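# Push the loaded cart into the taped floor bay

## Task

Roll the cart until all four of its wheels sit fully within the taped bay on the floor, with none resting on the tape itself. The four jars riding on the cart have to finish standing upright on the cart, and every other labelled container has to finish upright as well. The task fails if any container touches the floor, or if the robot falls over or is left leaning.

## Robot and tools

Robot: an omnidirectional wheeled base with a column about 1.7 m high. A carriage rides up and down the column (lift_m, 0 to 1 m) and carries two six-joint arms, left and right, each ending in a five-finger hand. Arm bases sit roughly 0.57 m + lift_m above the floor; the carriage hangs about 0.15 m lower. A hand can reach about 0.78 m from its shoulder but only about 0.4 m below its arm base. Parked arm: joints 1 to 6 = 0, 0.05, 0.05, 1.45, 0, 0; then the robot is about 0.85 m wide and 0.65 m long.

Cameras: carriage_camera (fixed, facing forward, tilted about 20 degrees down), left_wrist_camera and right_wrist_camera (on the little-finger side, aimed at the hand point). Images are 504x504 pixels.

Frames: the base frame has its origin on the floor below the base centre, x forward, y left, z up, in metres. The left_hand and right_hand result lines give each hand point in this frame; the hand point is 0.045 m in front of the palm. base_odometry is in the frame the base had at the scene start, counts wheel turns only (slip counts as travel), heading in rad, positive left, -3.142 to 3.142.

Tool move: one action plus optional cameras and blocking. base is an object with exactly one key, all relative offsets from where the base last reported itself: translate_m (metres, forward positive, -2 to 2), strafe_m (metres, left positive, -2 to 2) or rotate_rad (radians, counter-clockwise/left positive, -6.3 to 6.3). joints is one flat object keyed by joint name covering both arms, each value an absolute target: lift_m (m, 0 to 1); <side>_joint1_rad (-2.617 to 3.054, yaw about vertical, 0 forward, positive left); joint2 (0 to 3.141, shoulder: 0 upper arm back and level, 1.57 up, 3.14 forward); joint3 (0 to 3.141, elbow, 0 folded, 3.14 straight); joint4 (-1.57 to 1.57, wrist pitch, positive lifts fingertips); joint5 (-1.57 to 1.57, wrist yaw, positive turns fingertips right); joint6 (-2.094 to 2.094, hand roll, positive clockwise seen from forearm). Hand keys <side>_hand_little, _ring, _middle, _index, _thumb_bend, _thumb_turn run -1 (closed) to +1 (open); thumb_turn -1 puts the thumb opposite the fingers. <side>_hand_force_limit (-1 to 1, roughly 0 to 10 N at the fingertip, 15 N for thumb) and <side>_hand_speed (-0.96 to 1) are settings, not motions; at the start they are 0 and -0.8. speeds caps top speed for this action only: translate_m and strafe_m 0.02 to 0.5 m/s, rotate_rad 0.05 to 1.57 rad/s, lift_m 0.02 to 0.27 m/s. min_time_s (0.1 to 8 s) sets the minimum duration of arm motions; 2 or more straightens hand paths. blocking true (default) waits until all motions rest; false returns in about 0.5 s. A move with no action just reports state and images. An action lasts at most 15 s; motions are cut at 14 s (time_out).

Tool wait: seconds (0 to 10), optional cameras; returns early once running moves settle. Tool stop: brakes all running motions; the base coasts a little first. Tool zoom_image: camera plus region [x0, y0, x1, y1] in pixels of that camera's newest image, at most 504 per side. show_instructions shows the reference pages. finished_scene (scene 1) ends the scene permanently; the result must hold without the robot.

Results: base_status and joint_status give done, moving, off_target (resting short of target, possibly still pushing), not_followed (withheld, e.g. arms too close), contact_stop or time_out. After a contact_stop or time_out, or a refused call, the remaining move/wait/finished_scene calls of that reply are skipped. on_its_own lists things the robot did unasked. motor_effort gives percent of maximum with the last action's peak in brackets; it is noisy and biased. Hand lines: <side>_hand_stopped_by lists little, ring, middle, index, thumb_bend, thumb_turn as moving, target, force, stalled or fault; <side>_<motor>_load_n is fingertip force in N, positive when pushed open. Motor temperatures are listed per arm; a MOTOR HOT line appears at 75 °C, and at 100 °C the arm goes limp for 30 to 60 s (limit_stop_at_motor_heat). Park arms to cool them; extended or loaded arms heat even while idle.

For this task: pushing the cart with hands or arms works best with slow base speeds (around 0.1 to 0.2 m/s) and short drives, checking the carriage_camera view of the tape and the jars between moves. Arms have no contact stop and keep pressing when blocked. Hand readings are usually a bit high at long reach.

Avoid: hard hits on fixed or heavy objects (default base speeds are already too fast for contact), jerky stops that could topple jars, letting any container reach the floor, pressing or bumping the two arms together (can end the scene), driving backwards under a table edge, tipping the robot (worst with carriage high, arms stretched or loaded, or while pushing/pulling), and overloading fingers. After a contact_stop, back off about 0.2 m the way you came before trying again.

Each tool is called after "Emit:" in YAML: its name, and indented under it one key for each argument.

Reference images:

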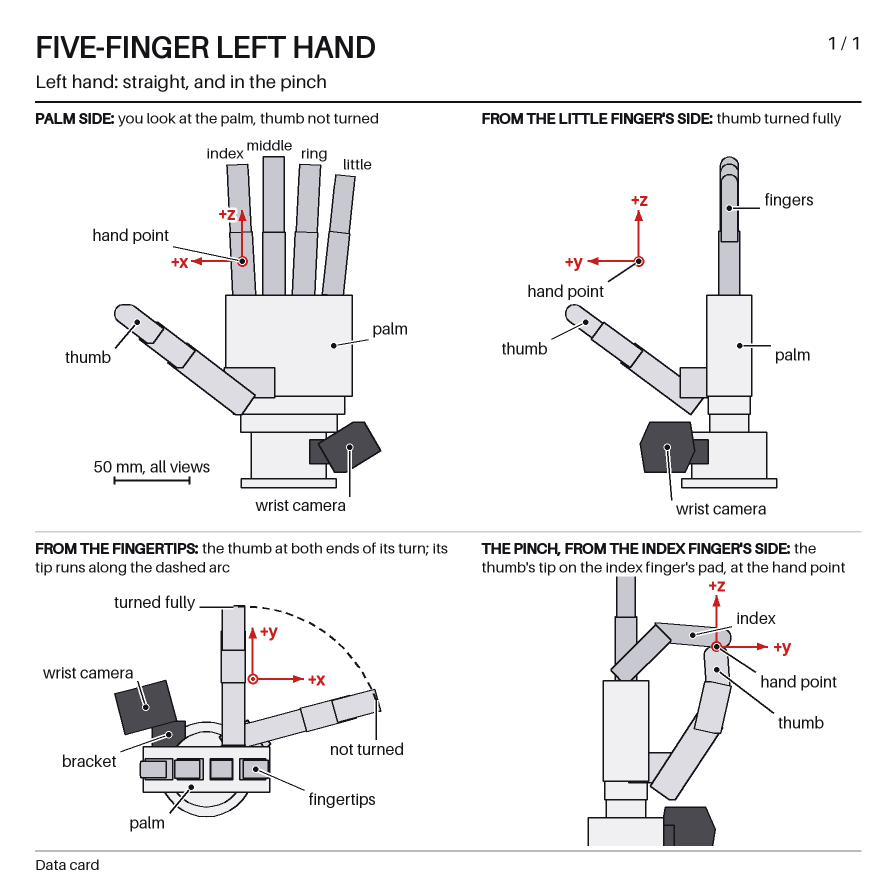

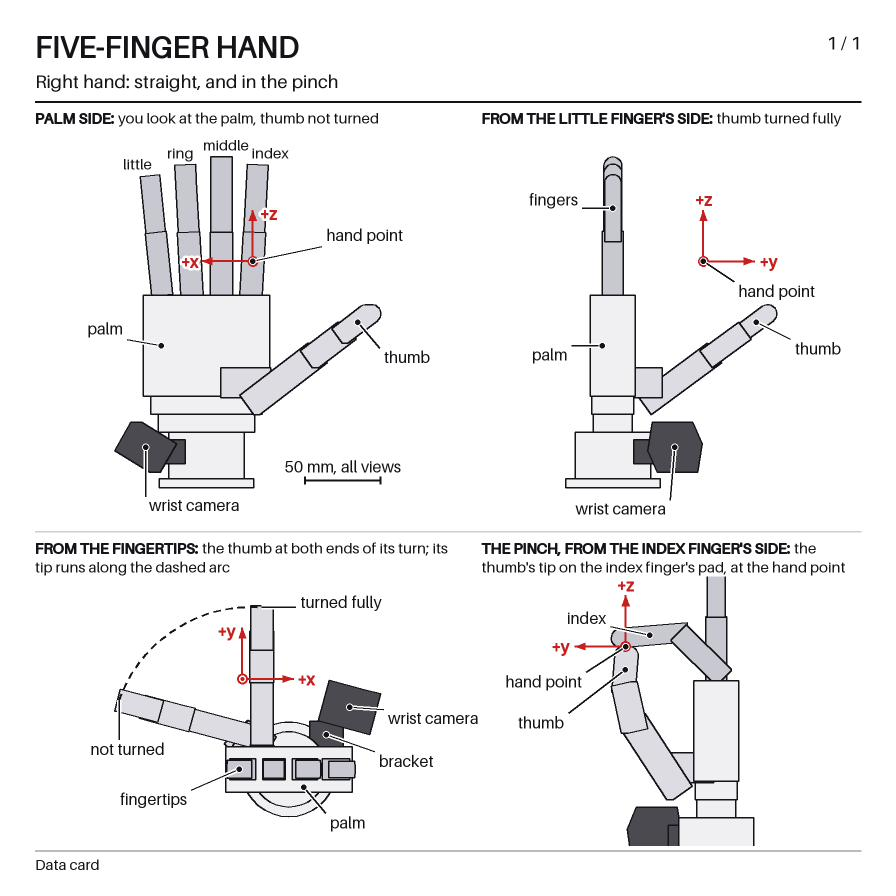

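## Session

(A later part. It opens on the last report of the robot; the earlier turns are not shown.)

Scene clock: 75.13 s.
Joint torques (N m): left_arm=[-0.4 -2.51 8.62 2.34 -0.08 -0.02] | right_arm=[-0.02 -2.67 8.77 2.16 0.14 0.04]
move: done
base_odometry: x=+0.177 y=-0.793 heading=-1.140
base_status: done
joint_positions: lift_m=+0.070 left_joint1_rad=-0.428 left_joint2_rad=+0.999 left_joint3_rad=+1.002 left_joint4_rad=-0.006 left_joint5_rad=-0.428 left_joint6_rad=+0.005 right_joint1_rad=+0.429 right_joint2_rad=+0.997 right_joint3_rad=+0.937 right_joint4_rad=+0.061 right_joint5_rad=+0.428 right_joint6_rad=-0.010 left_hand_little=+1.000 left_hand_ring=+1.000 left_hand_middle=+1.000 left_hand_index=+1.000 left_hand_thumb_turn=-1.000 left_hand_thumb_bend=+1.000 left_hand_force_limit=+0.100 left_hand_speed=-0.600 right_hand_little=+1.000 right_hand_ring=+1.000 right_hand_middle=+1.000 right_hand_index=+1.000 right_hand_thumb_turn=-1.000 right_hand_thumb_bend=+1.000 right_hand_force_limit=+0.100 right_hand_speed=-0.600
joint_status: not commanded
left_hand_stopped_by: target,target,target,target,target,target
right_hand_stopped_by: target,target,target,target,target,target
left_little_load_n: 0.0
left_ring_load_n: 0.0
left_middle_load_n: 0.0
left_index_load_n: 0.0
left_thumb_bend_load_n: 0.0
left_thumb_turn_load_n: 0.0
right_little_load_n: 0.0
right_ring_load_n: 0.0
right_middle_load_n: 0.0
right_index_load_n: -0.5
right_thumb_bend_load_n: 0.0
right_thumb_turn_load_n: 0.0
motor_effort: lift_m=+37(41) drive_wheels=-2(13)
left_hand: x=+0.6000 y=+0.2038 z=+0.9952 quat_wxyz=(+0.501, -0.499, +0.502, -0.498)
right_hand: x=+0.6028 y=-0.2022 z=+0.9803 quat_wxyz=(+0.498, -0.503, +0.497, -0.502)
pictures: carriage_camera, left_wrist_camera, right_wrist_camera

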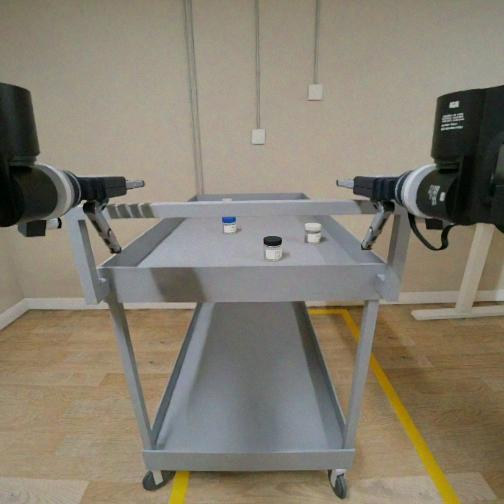

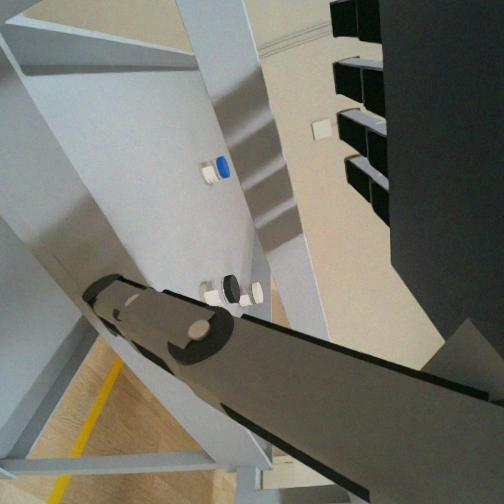

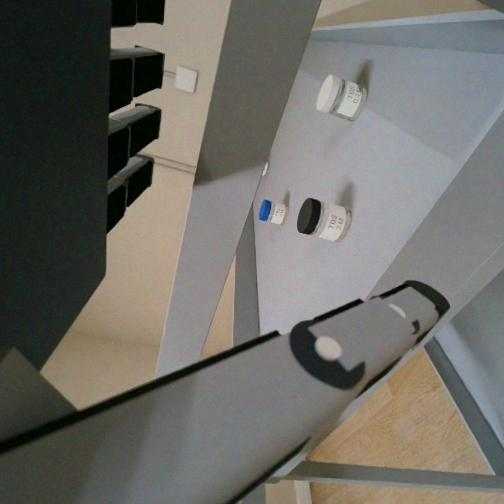

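Emit:
move:
  joints: {"left_hand_little": -1, "left_hand_ring": -1, "left_hand_speed": -0.9, "left_hand_force_limit": -0.6, "right_hand_little": -1, "right_hand_ring": -1, "right_hand_speed": -0.9, "right_hand_force_limit": -0.6}
  cameras: ["all"]

Emit:
zoom_image:
  camera: "carriage_camera"
  region: [50, 120, 250, 320]

Emit:
zoom_image:
  camera: "carriage_camera"
  region: [250, 120, 450, 320]

Scene clock: 90.10 s.
Joint torques (N m): left_arm=[-0.39 -2.43 8.66 2.13 -0.07 -0.02] | right_arm=[-0.09 -2.63 8.98 1.89 0.13 0.04]
move: off_target
base_odometry: x=+0.177 y=-0.793 heading=-1.140
base_status: not commanded
joint_positions: lift_m=+0.070 left_joint1_rad=-0.428 left_joint2_rad=+0.999 left_joint3_rad=+1.002 left_joint4_rad=+0.009 left_joint5_rad=-0.428 left_joint6_rad=+0.005 right_joint1_rad=+0.429 right_joint2_rad=+0.997 right_joint3_rad=+0.937 right_joint4_rad=+0.087 right_joint5_rad=+0.428 right_joint6_rad=-0.010 left_hand_little=-1.000 left_hand_ring=+0.471 left_hand_middle=+1.000 left_hand_index=+1.000 left_hand_thumb_turn=-1.000 left_hand_thumb_bend=+1.000 left_hand_force_limit=-0.600 left_hand_speed=-0.900 right_hand_little=+0.415 right_hand_ring=+0.452 right_hand_middle=+1.000 right_hand_index=+1.000 right_hand_thumb_turn=-1.000 right_hand_thumb_bend=+1.000 right_hand_force_limit=-0.600 right_hand_speed=-0.900
joint_status: left_hand_ring off_target (ended at +0.471, target -1.000); right_hand_little off_target (ended at +0.415, target -1.000); right_hand_ring off_target (ended at +0.452, target -1.000); the others done
left_hand_stopped_by: target,force,target,target,target,target
right_hand_stopped_by: force,force,target,target,target,target
left_little_load_n: 0.0
left_ring_load_n: 0.0
left_middle_load_n: 0.0
left_index_load_n: 0.0
left_thumb_bend_load_n: 0.0
left_thumb_turn_load_n: 0.0
right_little_load_n: 2.0
right_ring_load_n: 0.5
right_middle_load_n: 0.0
right_index_load_n: 0.0
right_thumb_bend_load_n: 0.0
right_thumb_turn_load_n: 0.0
motor_effort: lift_m=+40(47) drive_wheels=-2(2)
left_hand: x=+0.6008 y=+0.2035 z=+0.9993 quat_wxyz=(+0.503, -0.497, +0.497, -0.503)
right_hand: x=+0.6042 y=-0.2016 z=+0.9871 quat_wxyz=(+0.507, -0.494, +0.494, -0.505)
pictures: carriage_camera, left_wrist_camera, right_wrist_camera

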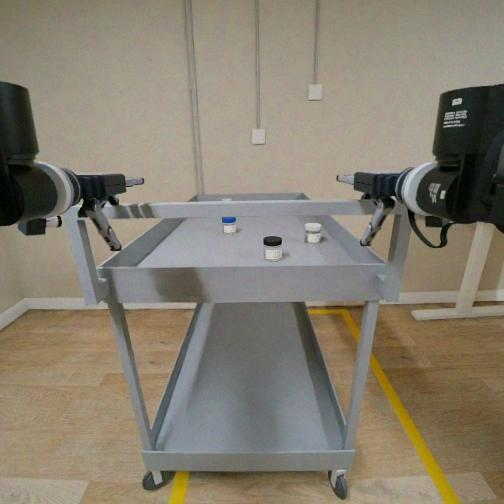

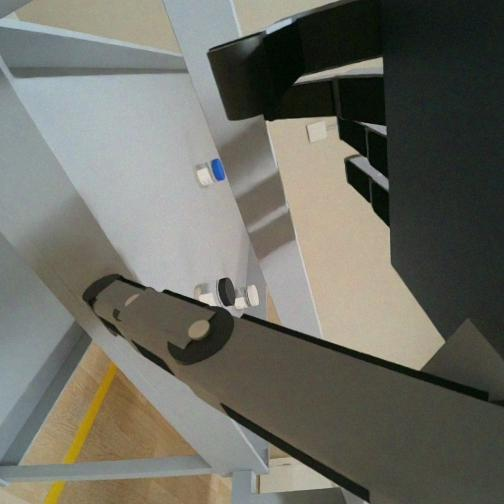

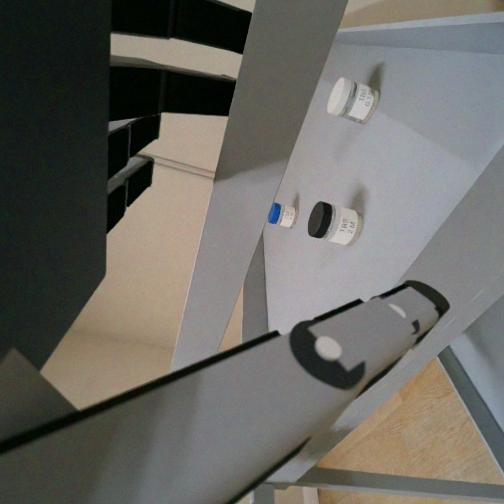

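Scaled by 2.520 from the camera's image (finer frame: 720x720).

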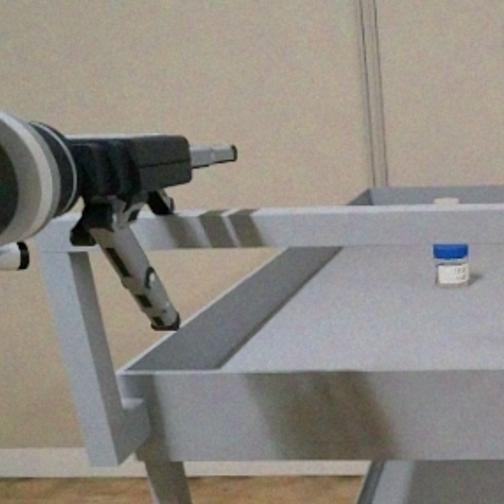

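Scaled by 2.520 from the camera's image (finer frame: 720x720).

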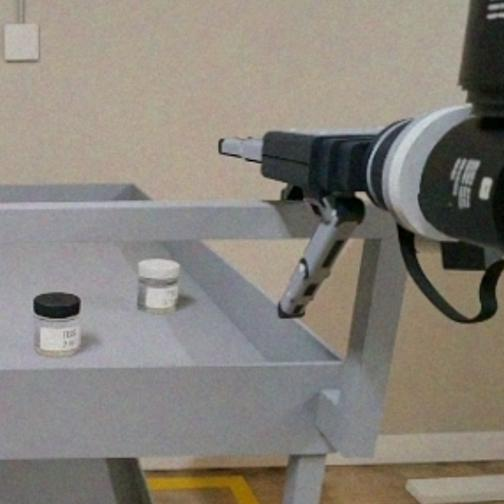

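Emit:
move:
  joints: {"left_hand_little": 1, "left_hand_ring": 1, "left_hand_speed": -0.4, "right_hand_little": 1, "right_hand_ring": 1, "right_hand_speed": -0.4}

Emit:
move:
  base: {"translate_m": 0.045}
  speeds: {"translate_m": 0.05}
  cameras: ["all"]

Emit:
zoom_image:
  camera: "carriage_camera"
  region: [40, 120, 240, 320]

Emit:
zoom_image:
  camera: "carriage_camera"
  region: [250, 120, 450, 320]

Scene clock: 92.17 s.
Joint torques (N m): left_arm=[-0.01 -2.3 8.64 2.48 0.02 0.04] | right_arm=[-0.05 -2.73 8.95 2.04 0.14 0.03]
move: done
base_odometry: x=+0.177 y=-0.793 heading=-1.140
base_status: not commanded
joint_positions: lift_m=+0.070 left_joint1_rad=-0.433 left_joint2_rad=+0.997 left_joint3_rad=+1.002 left_joint4_rad=-0.019 left_joint5_rad=-0.440 left_joint6_rad=-0.002 right_joint1_rad=+0.429 right_joint2_rad=+0.997 right_joint3_rad=+0.937 right_joint4_rad=+0.070 right_joint5_rad=+0.428 right_joint6_rad=-0.010 left_hand_little=+1.000 left_hand_ring=+1.000 left_hand_middle=+1.000 left_hand_index=+1.000 left_hand_thumb_turn=-1.000 left_hand_thumb_bend=+1.000 left_hand_force_limit=-0.600 left_hand_speed=-0.400 right_hand_little=+1.000 right_hand_ring=+1.000 right_hand_middle=+1.000 right_hand_index=+1.000 right_hand_thumb_turn=-1.000 right_hand_thumb_bend=+1.000 right_hand_force_limit=-0.600 right_hand_speed=-0.400
joint_status: all done
left_hand_stopped_by: target,target,target,target,target,target
right_hand_stopped_by: target,target,target,target,target,target
left_little_load_n: 0.0
left_ring_load_n: 0.0
left_middle_load_n: -0.5
left_index_load_n: -0.5
left_thumb_bend_load_n: 0.0
left_thumb_turn_load_n: 0.0
right_little_load_n: 0.0
right_ring_load_n: 0.0
right_middle_load_n: 0.0
right_index_load_n: 0.0
right_thumb_bend_load_n: 0.0
right_thumb_turn_load_n: 0.0
motor_effort: lift_m=+42(44) drive_wheels=+4(4)
left_hand: x=+0.5987 y=+0.2044 z=+0.9925 quat_wxyz=(+0.500, -0.504, +0.503, -0.494)
right_hand: x=+0.6033 y=-0.2020 z=+0.9827 quat_wxyz=(+0.501, -0.500, +0.496, -0.503)
pictures: none

Scene clock: 93.53 s.
Joint torques (N m): left_arm=[-0.02 -2.3 8.69 2.41 0.03 0.05] | right_arm=[-0.08 -2.77 9.01 2.1 0.14 0.03]
move: done
base_odometry: x=+0.195 y=-0.834 heading=-1.141
base_status: done
joint_positions: lift_m=+0.070 left_joint1_rad=-0.433 left_joint2_rad=+0.997 left_joint3_rad=+1.002 left_joint4_rad=-0.014 left_joint5_rad=-0.440 left_joint6_rad=-0.002 right_joint1_rad=+0.429 right_joint2_rad=+0.997 right_joint3_rad=+0.937 right_joint4_rad=+0.067 right_joint5_rad=+0.428 right_joint6_rad=-0.010 left_hand_little=+1.000 left_hand_ring=+1.000 left_hand_middle=+1.000 left_hand_index=+1.000 left_hand_thumb_turn=-1.000 left_hand_thumb_bend=+1.000 left_hand_force_limit=-0.600 left_hand_speed=-0.400 right_hand_little=+1.000 right_hand_ring=+1.000 right_hand_middle=+1.000 right_hand_index=+1.000 right_hand_thumb_turn=-1.000 right_hand_thumb_bend=+1.000 right_hand_force_limit=-0.600 right_hand_speed=-0.400
joint_status: not commanded
left_hand_stopped_by: target,target,target,target,target,target
right_hand_stopped_by: target,target,target,target,target,target
left_little_load_n: 0.0
left_ring_load_n: 0.0
left_middle_load_n: 0.0
left_index_load_n: 0.0
left_thumb_bend_load_n: 0.0
left_thumb_turn_load_n: 0.0
right_little_load_n: 0.0
right_ring_load_n: 0.0
right_middle_load_n: 0.0
right_index_load_n: -0.5
right_thumb_bend_load_n: 0.0
right_thumb_turn_load_n: 0.5
motor_effort: lift_m=+40(43) drive_wheels=-2(14)
left_hand: x=+0.5990 y=+0.2042 z=+0.9938 quat_wxyz=(+0.500, -0.503, +0.501, -0.495)
right_hand: x=+0.6032 y=-0.2021 z=+0.9820 quat_wxyz=(+0.500, -0.500, +0.496, -0.503)
pictures: carriage_camera, left_wrist_camera, right_wrist_camera

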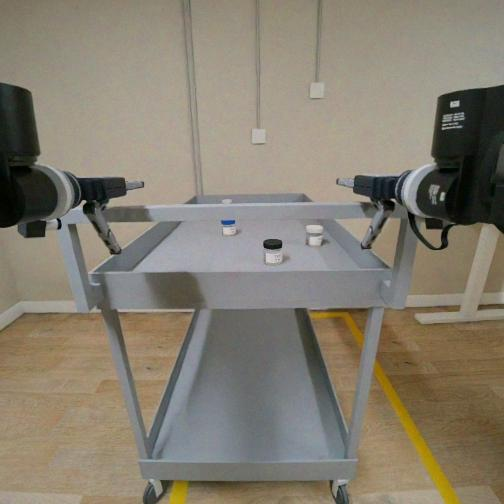

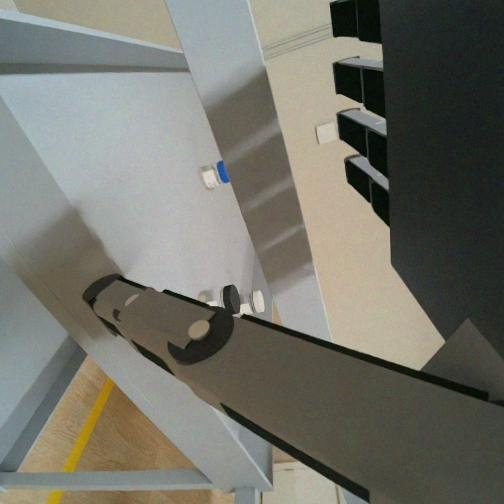

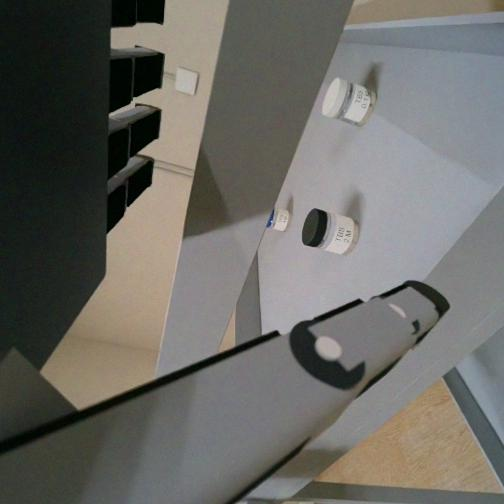

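Scaled by 2.520 from the camera's image (finer frame: 720x720).

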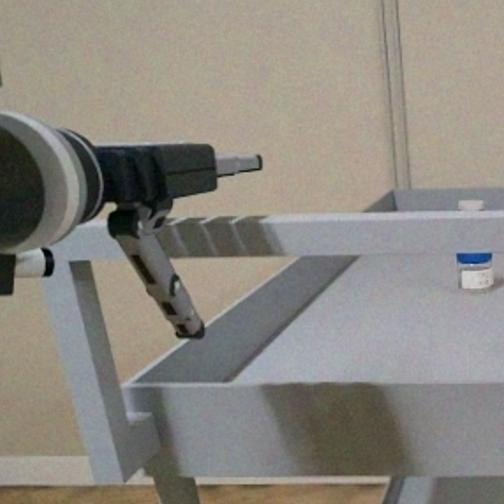

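Scaled by 2.520 from the camera's image (finer frame: 720x720).

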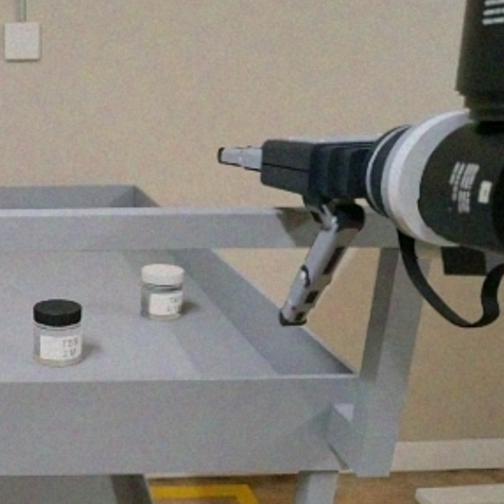

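Emit:
move:
  base: {"translate_m": 0.018}
  speeds: {"translate_m": 0.05}

Emit:
move:
  joints: {"left_hand_little": -1, "left_hand_speed": -0.9, "left_hand_force_limit": -0.6, "right_hand_little": -1, "right_hand_speed": -0.9, "right_hand_force_limit": -0.6}
  cameras: ["all"]

Emit:
zoom_image:
  camera: "carriage_camera"
  region: [40, 120, 240, 320]

Emit:
zoom_image:
  camera: "carriage_camera"
  region: [250, 120, 450, 320]

Scene clock: 94.87 s.
Joint torques (N m): left_arm=[-0.01 -2.32 8.65 2.38 0.03 0.04] | right_arm=[-0.06 -2.54 8.9 2.1 0.14 0.04]
move: done
base_odometry: x=+0.202 y=-0.850 heading=-1.141
base_status: done
joint_positions: lift_m=+0.070 left_joint1_rad=-0.433 left_joint2_rad=+0.997 left_joint3_rad=+1.002 left_joint4_rad=-0.011 left_joint5_rad=-0.440 left_joint6_rad=-0.002 right_joint1_rad=+0.429 right_joint2_rad=+0.997 right_joint3_rad=+0.937 right_joint4_rad=+0.065 right_joint5_rad=+0.428 right_joint6_rad=-0.010 left_hand_little=+1.000 left_hand_ring=+1.000 left_hand_middle=+1.000 left_hand_index=+1.000 left_hand_thumb_turn=-1.000 left_hand_thumb_bend=+1.000 left_hand_force_limit=-0.600 left_hand_speed=-0.400 right_hand_little=+1.000 right_hand_ring=+1.000 right_hand_middle=+1.000 right_hand_index=+1.000 right_hand_thumb_turn=-1.000 right_hand_thumb_bend=+1.000 right_hand_force_limit=-0.600 right_hand_speed=-0.400
joint_status: not commanded
left_hand_stopped_by: target,target,target,target,target,target
right_hand_stopped_by: target,target,target,target,target,target
left_little_load_n: 0.0
left_ring_load_n: 0.0
left_middle_load_n: 0.0
left_index_load_n: 0.0
left_thumb_bend_load_n: 0.0
left_thumb_turn_load_n: 0.0
right_little_load_n: 0.0
right_ring_load_n: 0.0
right_middle_load_n: 0.0
right_index_load_n: 0.0
right_thumb_bend_load_n: 0.0
right_thumb_turn_load_n: 0.0
motor_effort: lift_m=+37(44) drive_wheels=-2(13)
left_hand: x=+0.5992 y=+0.2042 z=+0.9946 quat_wxyz=(+0.501, -0.503, +0.500, -0.496)
right_hand: x=+0.6030 y=-0.2022 z=+0.9813 quat_wxyz=(+0.499, -0.501, +0.497, -0.503)
pictures: none

Scene clock: 102.20 s.
Joint torques (N m): left_arm=[-0.01 -2.32 8.66 2.36 0.03 0.04] | right_arm=[-0.09 -2.65 8.98 2.11 0.13 0.03]
move: off_target
base_odometry: x=+0.202 y=-0.850 heading=-1.141
base_status: not commanded
joint_positions: lift_m=+0.070 left_joint1_rad=-0.433 left_joint2_rad=+0.997 left_joint3_rad=+1.002 left_joint4_rad=-0.009 left_joint5_rad=-0.440 left_joint6_rad=-0.002 right_joint1_rad=+0.429 right_joint2_rad=+0.997 right_joint3_rad=+0.937 right_joint4_rad=+0.065 right_joint5_rad=+0.428 right_joint6_rad=-0.010 left_hand_little=+0.181 left_hand_ring=+1.000 left_hand_middle=+1.000 left_hand_index=+1.000 left_hand_thumb_turn=-1.000 left_hand_thumb_bend=+1.000 left_hand_force_limit=-0.600 left_hand_speed=-0.900 right_hand_little=-0.387 right_hand_ring=+1.000 right_hand_middle=+1.000 right_hand_index=+1.000 right_hand_thumb_turn=-1.000 right_hand_thumb_bend=+1.000 right_hand_force_limit=-0.600 right_hand_speed=-0.900
joint_status: left_hand_little off_target (ended at +0.181, target -1.000); right_hand_little off_target (ended at -0.387, target -1.000); the others done
left_hand_stopped_by: force,target,target,target,target,target
right_hand_stopped_by: force,target,target,target,target,target
left_little_load_n: 0.5
left_ring_load_n: 0.5
left_middle_load_n: 0.0
left_index_load_n: 0.0
left_thumb_bend_load_n: 0.0
left_thumb_turn_load_n: 0.0
right_little_load_n: 1.5
right_ring_load_n: 0.0
right_middle_load_n: 0.0
right_index_load_n: 0.0
right_thumb_bend_load_n: 0.0
right_thumb_turn_load_n: 0.0
motor_effort: lift_m=+39(45) drive_wheels=-2(2)
left_hand: x=+0.5993 y=+0.2041 z=+0.9951 quat_wxyz=(+0.501, -0.503, +0.499, -0.497)
right_hand: x=+0.6030 y=-0.2022 z=+0.9813 quat_wxyz=(+0.499, -0.501, +0.497, -0.503)
pictures: carriage_camera, left_wrist_camera, right_wrist_camera

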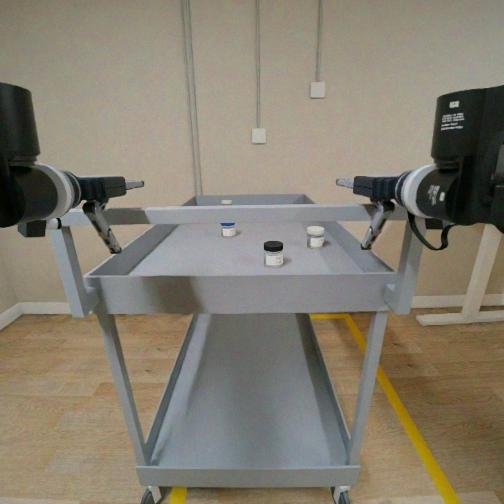

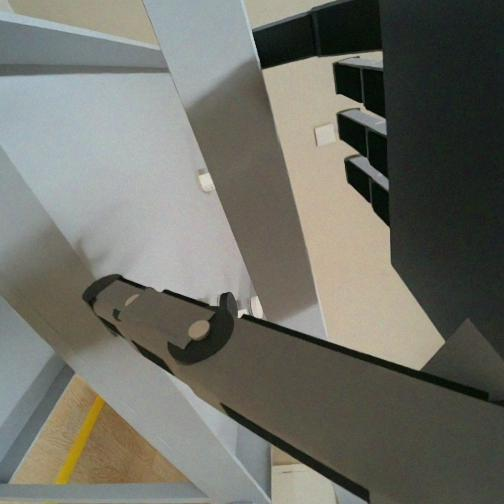

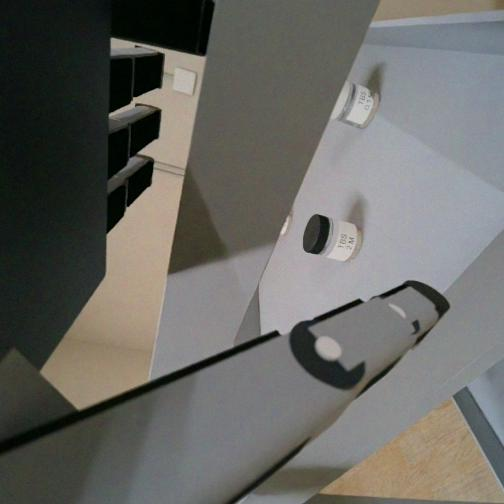

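Scaled by 2.520 from the camera's image (finer frame: 720x720).

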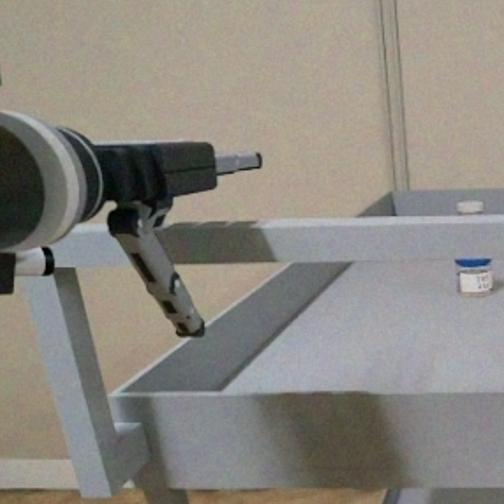

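Scaled by 2.520 from the camera's image (finer frame: 720x720).

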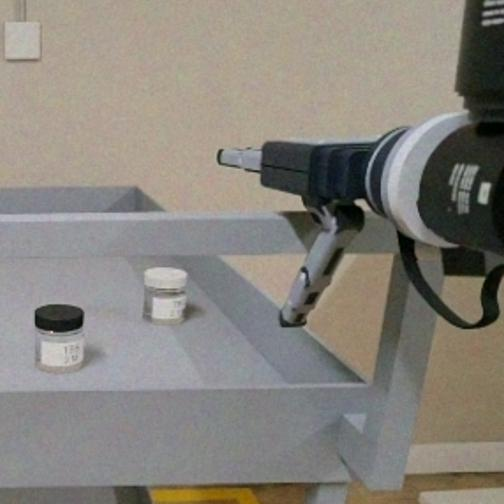

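Emit:
move:
  joints: {"left_hand_little": 1, "left_hand_speed": -0.4, "right_hand_little": 1, "right_hand_speed": -0.4}

Emit:
move:
  base: {"translate_m": 0.013}
  speeds: {"translate_m": 0.05}

Emit:
move:
  joints: {"left_hand_little": -1, "left_hand_ring": -1, "left_hand_speed": -0.9, "left_hand_force_limit": -0.2, "right_hand_little": -1, "right_hand_ring": -1, "right_hand_speed": -0.9, "right_hand_force_limit": -0.2}
  cameras: ["all"]

Scene clock: 103.80 s.
Joint torques (N m): left_arm=[-0.02 -2.33 8.66 2.36 0.03 0.04] | right_arm=[-0.05 -2.69 9.02 2.09 0.13 0.03]
Motor temperatures (°C): left_arm=[24 28 48 38 24 24] | right_arm=[23 27 32 44 26 26]
move: done
base_odometry: x=+0.202 y=-0.850 heading=-1.141
base_status: not commanded
joint_positions: lift_m=+0.070 left_joint1_rad=-0.433 left_joint2_rad=+0.997 left_joint3_rad=+1.002 left_joint4_rad=-0.009 left_joint5_rad=-0.440 left_joint6_rad=-0.002 right_joint1_rad=+0.429 right_joint2_rad=+0.997 right_joint3_rad=+0.937 right_joint4_rad=+0.065 right_joint5_rad=+0.428 right_joint6_rad=-0.010 left_hand_little=+1.000 left_hand_ring=+1.000 left_hand_middle=+1.000 left_hand_index=+1.000 left_hand_thumb_turn=-1.000 left_hand_thumb_bend=+1.000 left_hand_force_limit=-0.600 left_hand_speed=-0.400 right_hand_little=+1.000 right_hand_ring=+1.000 right_hand_middle=+1.000 right_hand_index=+1.000 right_hand_thumb_turn=-1.000 right_hand_thumb_bend=+1.000 right_hand_force_limit=-0.600 right_hand_speed=-0.400
joint_status: all done
left_hand_stopped_by: target,target,target,target,target,target
right_hand_stopped_by: target,target,target,target,target,target
left_little_load_n: 0.0
left_ring_load_n: 0.0
left_middle_load_n: -0.5
left_index_load_n: 0.0
left_thumb_bend_load_n: 0.0
left_thumb_turn_load_n: 0.0
right_little_load_n: 0.0
right_ring_load_n: 0.0
right_middle_load_n: 0.0
right_index_load_n: 0.0
right_thumb_bend_load_n: 0.0
right_thumb_turn_load_n: 0.0
motor_effort: lift_m=+39(44) drive_wheels=-2(2)
left_hand: x=+0.5993 y=+0.2041 z=+0.9951 quat_wxyz=(+0.501, -0.503, +0.499, -0.497)
right_hand: x=+0.6030 y=-0.2022 z=+0.9813 quat_wxyz=(+0.499, -0.501, +0.497, -0.503)
pictures: none

Scene clock: 104.53 s.
Joint torques (N m): left_arm=[-0.05 -2.26 8.55 2.36 0.03 0.05] | right_arm=[-0.09 -2.58 9.2 2.08 0.14 0.03]
move: done
base_odometry: x=+0.208 y=-0.862 heading=-1.142
base_status: done
joint_positions: lift_m=+0.070 left_joint1_rad=-0.432 left_joint2_rad=+0.997 left_joint3_rad=+1.002 left_joint4_rad=-0.009 left_joint5_rad=-0.440 left_joint6_rad=-0.002 right_joint1_rad=+0.429 right_joint2_rad=+0.997 right_joint3_rad=+0.937 right_joint4_rad=+0.065 right_joint5_rad=+0.428 right_joint6_rad=-0.010 left_hand_little=+1.000 left_hand_ring=+1.000 left_hand_middle=+1.000 left_hand_index=+1.000 left_hand_thumb_turn=-1.000 left_hand_thumb_bend=+1.000 left_hand_force_limit=-0.600 left_hand_speed=-0.400 right_hand_little=+1.000 right_hand_ring=+1.000 right_hand_middle=+1.000 right_hand_index=+1.000 right_hand_thumb_turn=-1.000 right_hand_thumb_bend=+1.000 right_hand_force_limit=-0.600 right_hand_speed=-0.400
joint_status: not commanded
left_hand_stopped_by: target,target,target,target,target,target
right_hand_stopped_by: target,target,target,target,target,target
left_little_load_n: 0.0
left_ring_load_n: 0.0
left_middle_load_n: 0.0
left_index_load_n: 0.0
left_thumb_bend_load_n: 0.0
left_thumb_turn_load_n: 0.0
right_little_load_n: 0.0
right_ring_load_n: 0.0
right_middle_load_n: 0.0
right_index_load_n: 0.0
right_thumb_bend_load_n: 0.0
right_thumb_turn_load_n: 0.0
motor_effort: lift_m=+37(44) drive_wheels=-2(16)
left_hand: x=+0.5994 y=+0.2042 z=+0.9953 quat_wxyz=(+0.501, -0.503, +0.499, -0.497)
right_hand: x=+0.6030 y=-0.2022 z=+0.9813 quat_wxyz=(+0.499, -0.501, +0.497, -0.503)
pictures: none

Scene clock: 111.87 s.
Joint torques (N m): left_arm=[-0.28 -2.73 8.66 2.23 0.03 0.03] | right_arm=[-0.06 -3.12 8.96 2.09 0.14 0.04]
move: off_target
base_odometry: x=+0.208 y=-0.862 heading=-1.142
base_status: not commanded
joint_positions: lift_m=+0.070 left_joint1_rad=-0.430 left_joint2_rad=+1.002 left_joint3_rad=+1.002 left_joint4_rad=+0.000 left_joint5_rad=-0.440 left_joint6_rad=-0.002 right_joint1_rad=+0.429 right_joint2_rad=+1.002 right_joint3_rad=+0.937 right_joint4_rad=+0.066 right_joint5_rad=+0.428 right_joint6_rad=-0.010 left_hand_little=-0.228 left_hand_ring=-0.201 left_hand_middle=+1.000 left_hand_index=+1.000 left_hand_thumb_turn=-1.000 left_hand_thumb_bend=+1.000 left_hand_force_limit=-0.200 left_hand_speed=-0.900 right_hand_little=-0.750 right_hand_ring=-0.638 right_hand_middle=+1.000 right_hand_index=+1.000 right_hand_thumb_turn=-1.000 right_hand_thumb_bend=+1.000 right_hand_force_limit=-0.200 right_hand_speed=-0.900
joint_status: left_hand_little off_target (ended at -0.228, target -1.000); left_hand_ring off_target (ended at -0.201, target -1.000); right_hand_little off_target (ended at -0.750, target -1.000); right_hand_ring off_target (ended at -0.638, target -1.000); the others done
left_hand_stopped_by: force,force,target,target,target,target
right_hand_stopped_by: force,force,target,target,target,target
left_little_load_n: 1.0
left_ring_load_n: 0.0
left_middle_load_n: 0.0
left_index_load_n: 0.0
left_thumb_bend_load_n: 0.5
left_thumb_turn_load_n: 0.0
right_little_load_n: 3.5
right_ring_load_n: 0.5
right_middle_load_n: 0.0
right_index_load_n: 0.0
right_thumb_bend_load_n: 0.0
right_thumb_turn_load_n: 0.0
motor_effort: lift_m=+42(46) drive_wheels=-2(2)
left_hand: x=+0.6012 y=+0.2045 z=+0.9959 quat_wxyz=(+0.502, -0.503, +0.497, -0.498)
right_hand: x=+0.6039 y=-0.2018 z=+0.9802 quat_wxyz=(+0.498, -0.502, +0.497, -0.502)
pictures: carriage_camera, left_wrist_camera, right_wrist_camera

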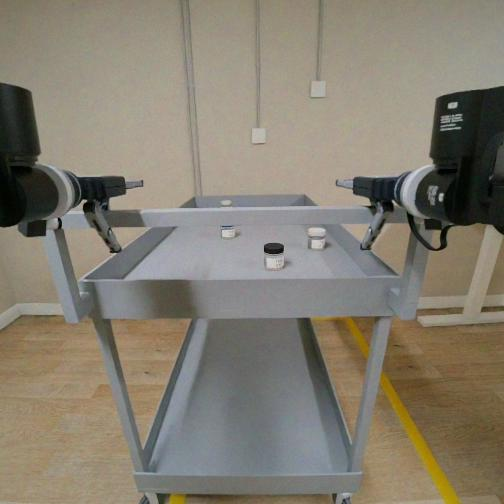

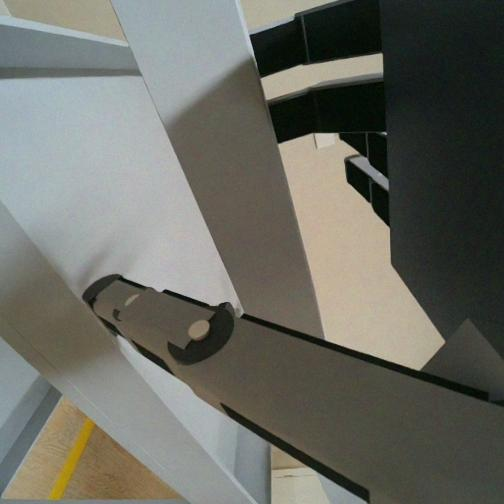

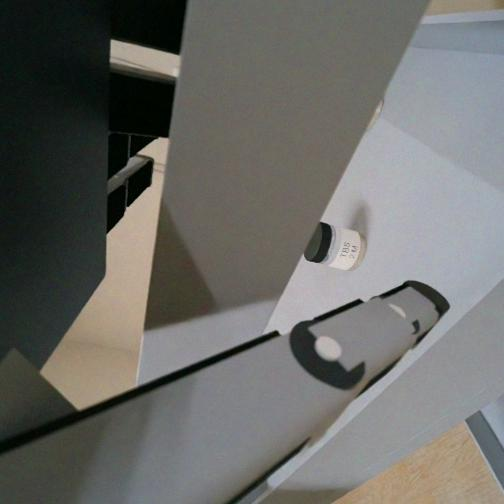

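Emit:
move:
  joints: {"left_hand_middle": -1, "left_hand_index": -1, "left_hand_thumb_bend": -1, "left_hand_speed": -0.9, "left_hand_force_limit": 0.0, "right_hand_middle": -1, "right_hand_index": -1, "right_hand_thumb_bend": -1, "right_hand_speed": -0.9, "right_hand_force_limit": 0.0}
  cameras: ["all"]

Emit:
zoom_image:
  camera: "carriage_camera"
  region: [40, 120, 240, 320]

Emit:
zoom_image:
  camera: "carriage_camera"
  region: [250, 120, 450, 320]

Scene clock: 120.33 s.
Joint torques (N m): left_arm=[-0.27 -2.88 8.64 2.28 0.03 -0.03] | right_arm=[-0.05 -3.04 8.99 2.2 0.2 0.23]
move: off_target
base_odometry: x=+0.208 y=-0.862 heading=-1.142
base_status: not commanded
joint_positions: lift_m=+0.070 left_joint1_rad=-0.430 left_joint2_rad=+1.003 left_joint3_rad=+1.002 left_joint4_rad=-0.004 left_joint5_rad=-0.440 left_joint6_rad=+0.006 right_joint1_rad=+0.429 right_joint2_rad=+1.001 right_joint3_rad=+0.937 right_joint4_rad=+0.054 right_joint5_rad=+0.424 right_joint6_rad=-0.032 left_hand_little=-0.228 left_hand_ring=-0.201 left_hand_middle=-0.237 left_hand_index=-0.255 left_hand_thumb_turn=-1.000 left_hand_thumb_bend=+0.324 left_hand_force_limit=+0.000 left_hand_speed=-0.900 right_hand_little=-0.749 right_hand_ring=-0.638 right_hand_middle=-0.647 right_hand_index=-0.638 right_hand_thumb_turn=-1.000 right_hand_thumb_bend=+0.424 right_hand_force_limit=+0.000 right_hand_speed=-0.900
joint_status: left_hand_middle off_target (ended at -0.237, target -1.000); left_hand_index off_target (ended at -0.255, target -1.000); left_hand_thumb_bend off_target (ended at +0.324, target -1.000); right_hand_middle off_target (ended at -0.647, target -1.000); right_hand_index off_target (ended at -0.638, target -1.000); right_hand_thumb_bend off_target (ended at +0.424, target -1.000); the others done
left_hand_stopped_by: force,force,force,force,force,target
right_hand_stopped_by: force,force,force,force,force,target
left_little_load_n: 1.5
left_ring_load_n: 0.0
left_middle_load_n: 3.0
left_index_load_n: 6.5
left_thumb_bend_load_n: 7.0
left_thumb_turn_load_n: 1.0
right_little_load_n: 7.5
right_ring_load_n: 1.0
right_middle_load_n: 6.0
right_index_load_n: 5.0
right_thumb_bend_load_n: 9.0
right_thumb_turn_load_n: 1.5
motor_effort: lift_m=+44(46) drive_wheels=-2(2)
left_hand: x=+0.6012 y=+0.2050 z=+0.9941 quat_wxyz=(+0.503, -0.502, +0.501, -0.494)
right_hand: x=+0.6030 y=-0.2026 z=+0.9764 quat_wxyz=(+0.490, -0.513, +0.492, -0.505)
pictures: carriage_camera, left_wrist_camera, right_wrist_camera

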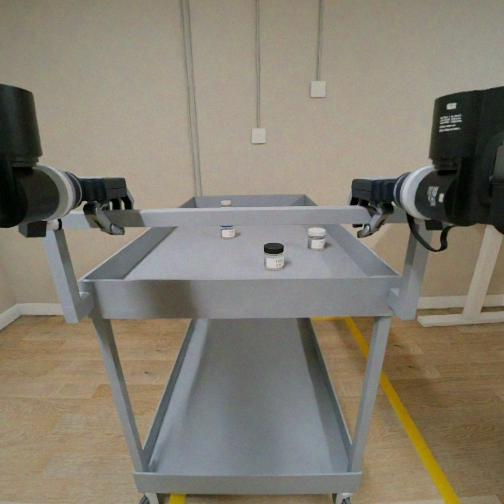

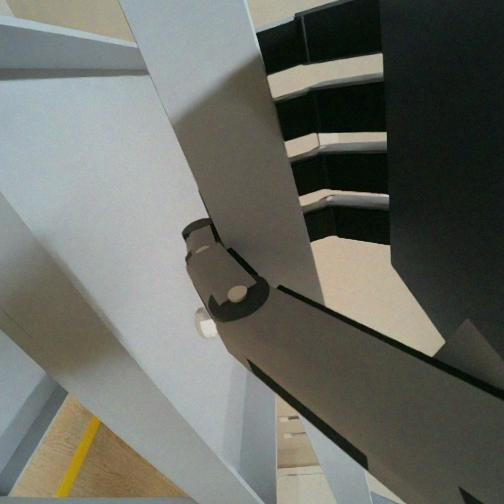

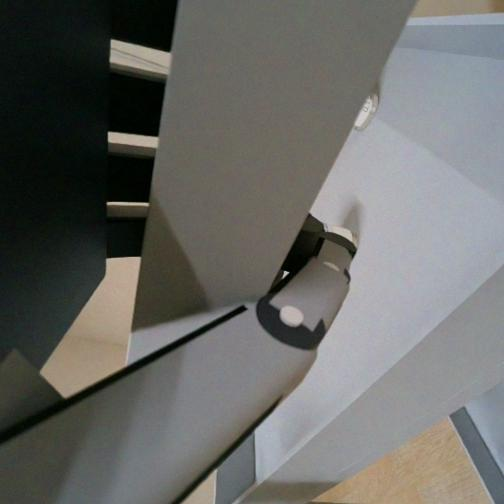

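Scaled by 2.520 from the camera's image (finer frame: 720x720).

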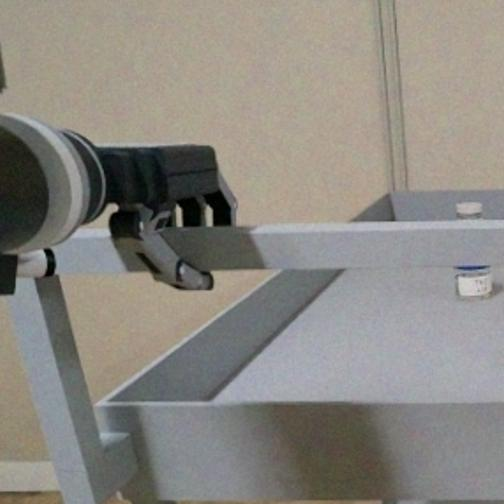

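Scaled by 2.520 from the camera's image (finer frame: 720x720).

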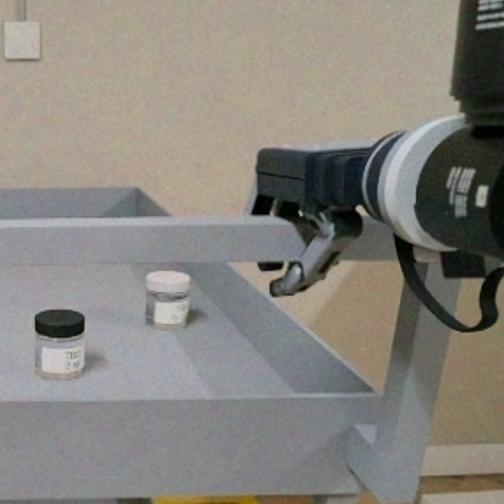

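Emit:
move:
  base: {"translate_m": -0.08}
  speeds: {"translate_m": 0.06}
  cameras: ["carriage_camera"]

Scene clock: 122.33 s.
Joint torques (N m): left_arm=[-0.42 -3.43 8.58 2.25 0.02 -0.03] | right_arm=[-0.08 -3.62 9.09 2.08 0.23 0.24]
move: done
base_odometry: x=+0.175 y=-0.789 heading=-1.141
base_status: done
joint_positions: lift_m=+0.070 left_joint1_rad=-0.427 left_joint2_rad=+1.009 left_joint3_rad=+1.002 left_joint4_rad=-0.003 left_joint5_rad=-0.440 left_joint6_rad=+0.006 right_joint1_rad=+0.429 right_joint2_rad=+1.006 right_joint3_rad=+0.937 right_joint4_rad=+0.062 right_joint5_rad=+0.421 right_joint6_rad=-0.033 left_hand_little=-0.228 left_hand_ring=-0.201 left_hand_middle=-0.237 left_hand_index=-0.255 left_hand_thumb_turn=-1.000 left_hand_thumb_bend=+0.324 left_hand_force_limit=+0.000 left_hand_speed=-0.900 right_hand_little=-0.749 right_hand_ring=-0.638 right_hand_middle=-0.647 right_hand_index=-0.638 right_hand_thumb_turn=-1.000 right_hand_thumb_bend=+0.424 right_hand_force_limit=+0.000 right_hand_speed=-0.900
joint_status: not commanded
left_hand_stopped_by: force,force,force,force,force,target
right_hand_stopped_by: force,force,force,force,force,target
left_little_load_n: 0.5
left_ring_load_n: 0.0
left_middle_load_n: 1.5
left_index_load_n: 4.5
left_thumb_bend_load_n: 3.0
left_thumb_turn_load_n: 1.0
right_little_load_n: 8.0
right_ring_load_n: 1.0
right_middle_load_n: 6.5
right_index_load_n: 5.5
right_thumb_bend_load_n: 8.5
right_thumb_turn_load_n: 1.5
motor_effort: lift_m=+43(43) drive_wheels=-3(11)
left_hand: x=+0.6026 y=+0.2053 z=+0.9923 quat_wxyz=(+0.503, -0.503, +0.502, -0.492)
right_hand: x=+0.6043 y=-0.2014 z=+0.9768 quat_wxyz=(+0.492, -0.512, +0.490, -0.505)

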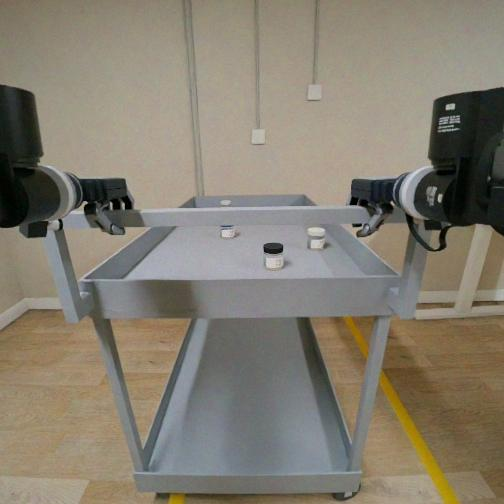

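Emit:
move:
  base: {"strafe_m": -0.1}
  speeds: {"strafe_m": 0.06}
  cameras: ["all"]

Scene clock: 124.63 s.
Joint torques (N m): left_arm=[0.01 2.02 8.14 3.55 0.33 -0.16] | right_arm=[-0.12 -6.76 8.92 1.7 0.95 0.22]
move: done
base_odometry: x=+0.084 y=-0.831 heading=-1.141
base_status: done
joint_positions: lift_m=+0.070 left_joint1_rad=-0.432 left_joint2_rad=+0.952 left_joint3_rad=+1.007 left_joint4_rad=-0.109 left_joint5_rad=-0.473 left_joint6_rad=+0.021 right_joint1_rad=+0.429 right_joint2_rad=+1.034 right_joint3_rad=+0.937 right_joint4_rad=+0.107 right_joint5_rad=+0.358 right_joint6_rad=-0.030 left_hand_little=-0.228 left_hand_ring=-0.201 left_hand_middle=-0.237 left_hand_index=-0.256 left_hand_thumb_turn=-1.000 left_hand_thumb_bend=+0.324 left_hand_force_limit=+0.000 left_hand_speed=-0.900 right_hand_little=-0.749 right_hand_ring=-0.638 right_hand_middle=-0.647 right_hand_index=-0.638 right_hand_thumb_turn=-1.000 right_hand_thumb_bend=+0.424 right_hand_force_limit=+0.000 right_hand_speed=-0.900
joint_status: not commanded
left_hand_stopped_by: force,force,force,force,force,target
right_hand_stopped_by: force,force,force,force,force,target
left_little_load_n: 0.0
left_ring_load_n: 0.0
left_middle_load_n: -0.5
left_index_load_n: 1.0
left_thumb_bend_load_n: 7.0
left_thumb_turn_load_n: -3.0
right_little_load_n: 9.0
right_ring_load_n: 1.5
right_middle_load_n: 7.0
right_index_load_n: 7.5
right_thumb_bend_load_n: 8.5
right_thumb_turn_load_n: 1.5
motor_effort: lift_m=+43(43) drive_wheels=+5(17)
left_hand: x=+0.5851 y=+0.2191 z=+0.9872 quat_wxyz=(+0.508, -0.511, +0.513, -0.466)
right_hand: x=+0.6096 y=-0.1858 z=+0.9784 quat_wxyz=(+0.514, -0.521, +0.473, -0.491)
pictures: carriage_camera, left_wrist_camera, right_wrist_camera

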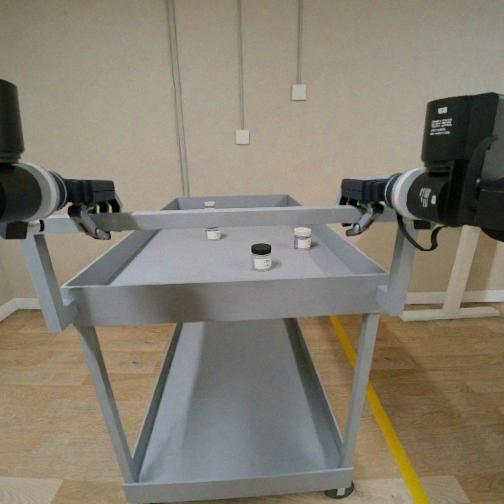

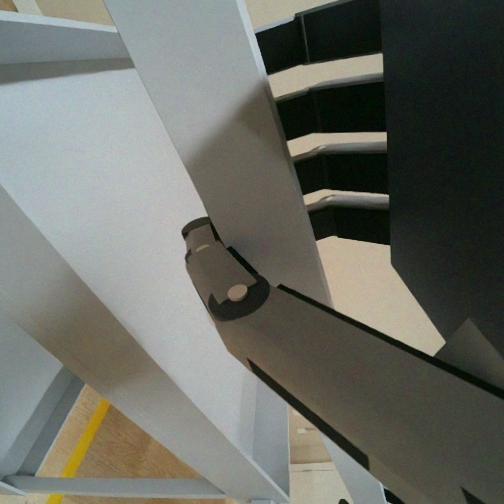

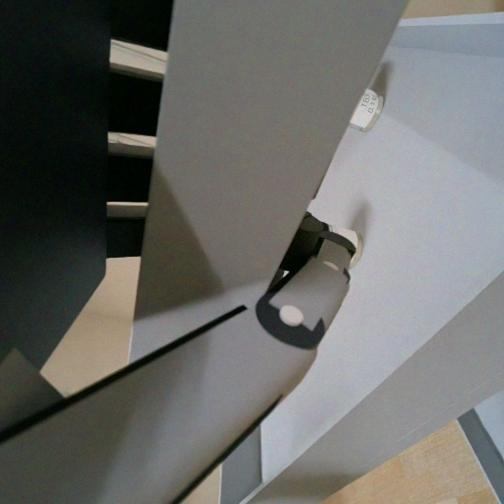

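Emit:
move:
  base: {"rotate_rad": -0.08}
  speeds: {"rotate_rad": 0.06}
  cameras: ["all"]

Scene clock: 126.70 s.
Joint torques (N m): left_arm=[0.72 1.07 7.8 4.7 0.11 0.11] | right_arm=[-0.58 -10.04 9.09 1.23 1.56 0.21]
move: done
base_odometry: x=+0.084 y=-0.831 heading=-1.220
base_status: done
joint_positions: lift_m=+0.070 left_joint1_rad=-0.442 left_joint2_rad=+0.963 left_joint3_rad=+1.011 left_joint4_rad=-0.202 left_joint5_rad=-0.453 left_joint6_rad=-0.010 right_joint1_rad=+0.435 right_joint2_rad=+1.063 right_joint3_rad=+0.937 right_joint4_rad=+0.154 right_joint5_rad=+0.309 right_joint6_rad=-0.029 left_hand_little=-0.228 left_hand_ring=-0.201 left_hand_middle=-0.237 left_hand_index=-0.256 left_hand_thumb_turn=-1.000 left_hand_thumb_bend=+0.324 left_hand_force_limit=+0.000 left_hand_speed=-0.900 right_hand_little=-0.749 right_hand_ring=-0.638 right_hand_middle=-0.647 right_hand_index=-0.638 right_hand_thumb_turn=-1.000 right_hand_thumb_bend=+0.424 right_hand_force_limit=+0.000 right_hand_speed=-0.900
joint_status: not commanded
left_hand_stopped_by: force,force,force,force,force,target
right_hand_stopped_by: force,force,force,force,force,target
left_little_load_n: 0.0
left_ring_load_n: 0.0
left_middle_load_n: 0.0
left_index_load_n: 0.0
left_thumb_bend_load_n: 7.5
left_thumb_turn_load_n: 4.0
right_little_load_n: 15.5
right_ring_load_n: 3.5
right_middle_load_n: 7.5
right_index_load_n: 6.5
right_thumb_bend_load_n: 8.0
right_thumb_turn_load_n: 1.0
motor_effort: lift_m=+38(44) drive_wheels=+11(17)
left_hand: x=+0.5784 y=+0.2124 z=+0.9629 quat_wxyz=(+0.481, -0.522, +0.544, -0.447)
right_hand: x=+0.6142 y=-0.1703 z=+0.9797 quat_wxyz=(+0.533, -0.528, +0.456, -0.479)
pictures: carriage_camera, left_wrist_camera, right_wrist_camera

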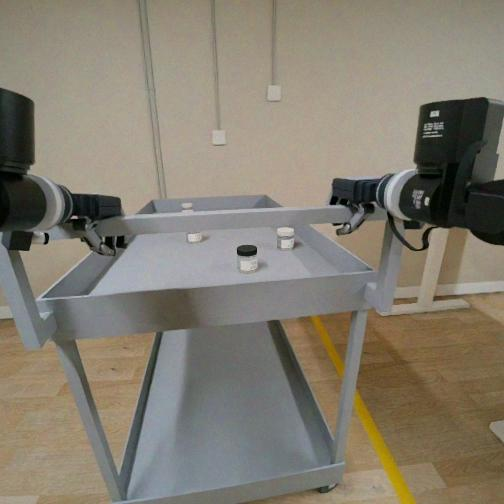

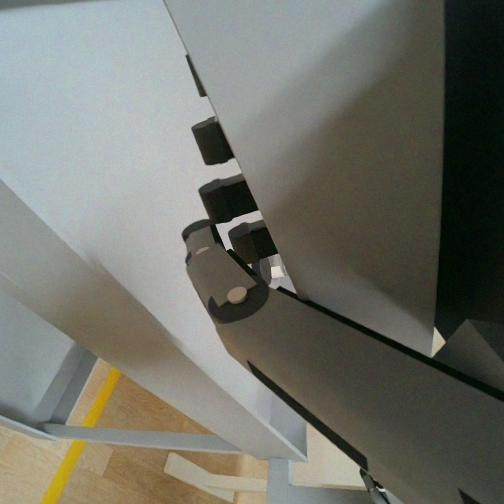

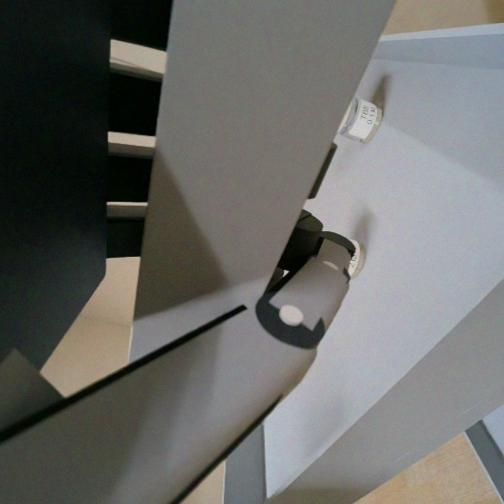

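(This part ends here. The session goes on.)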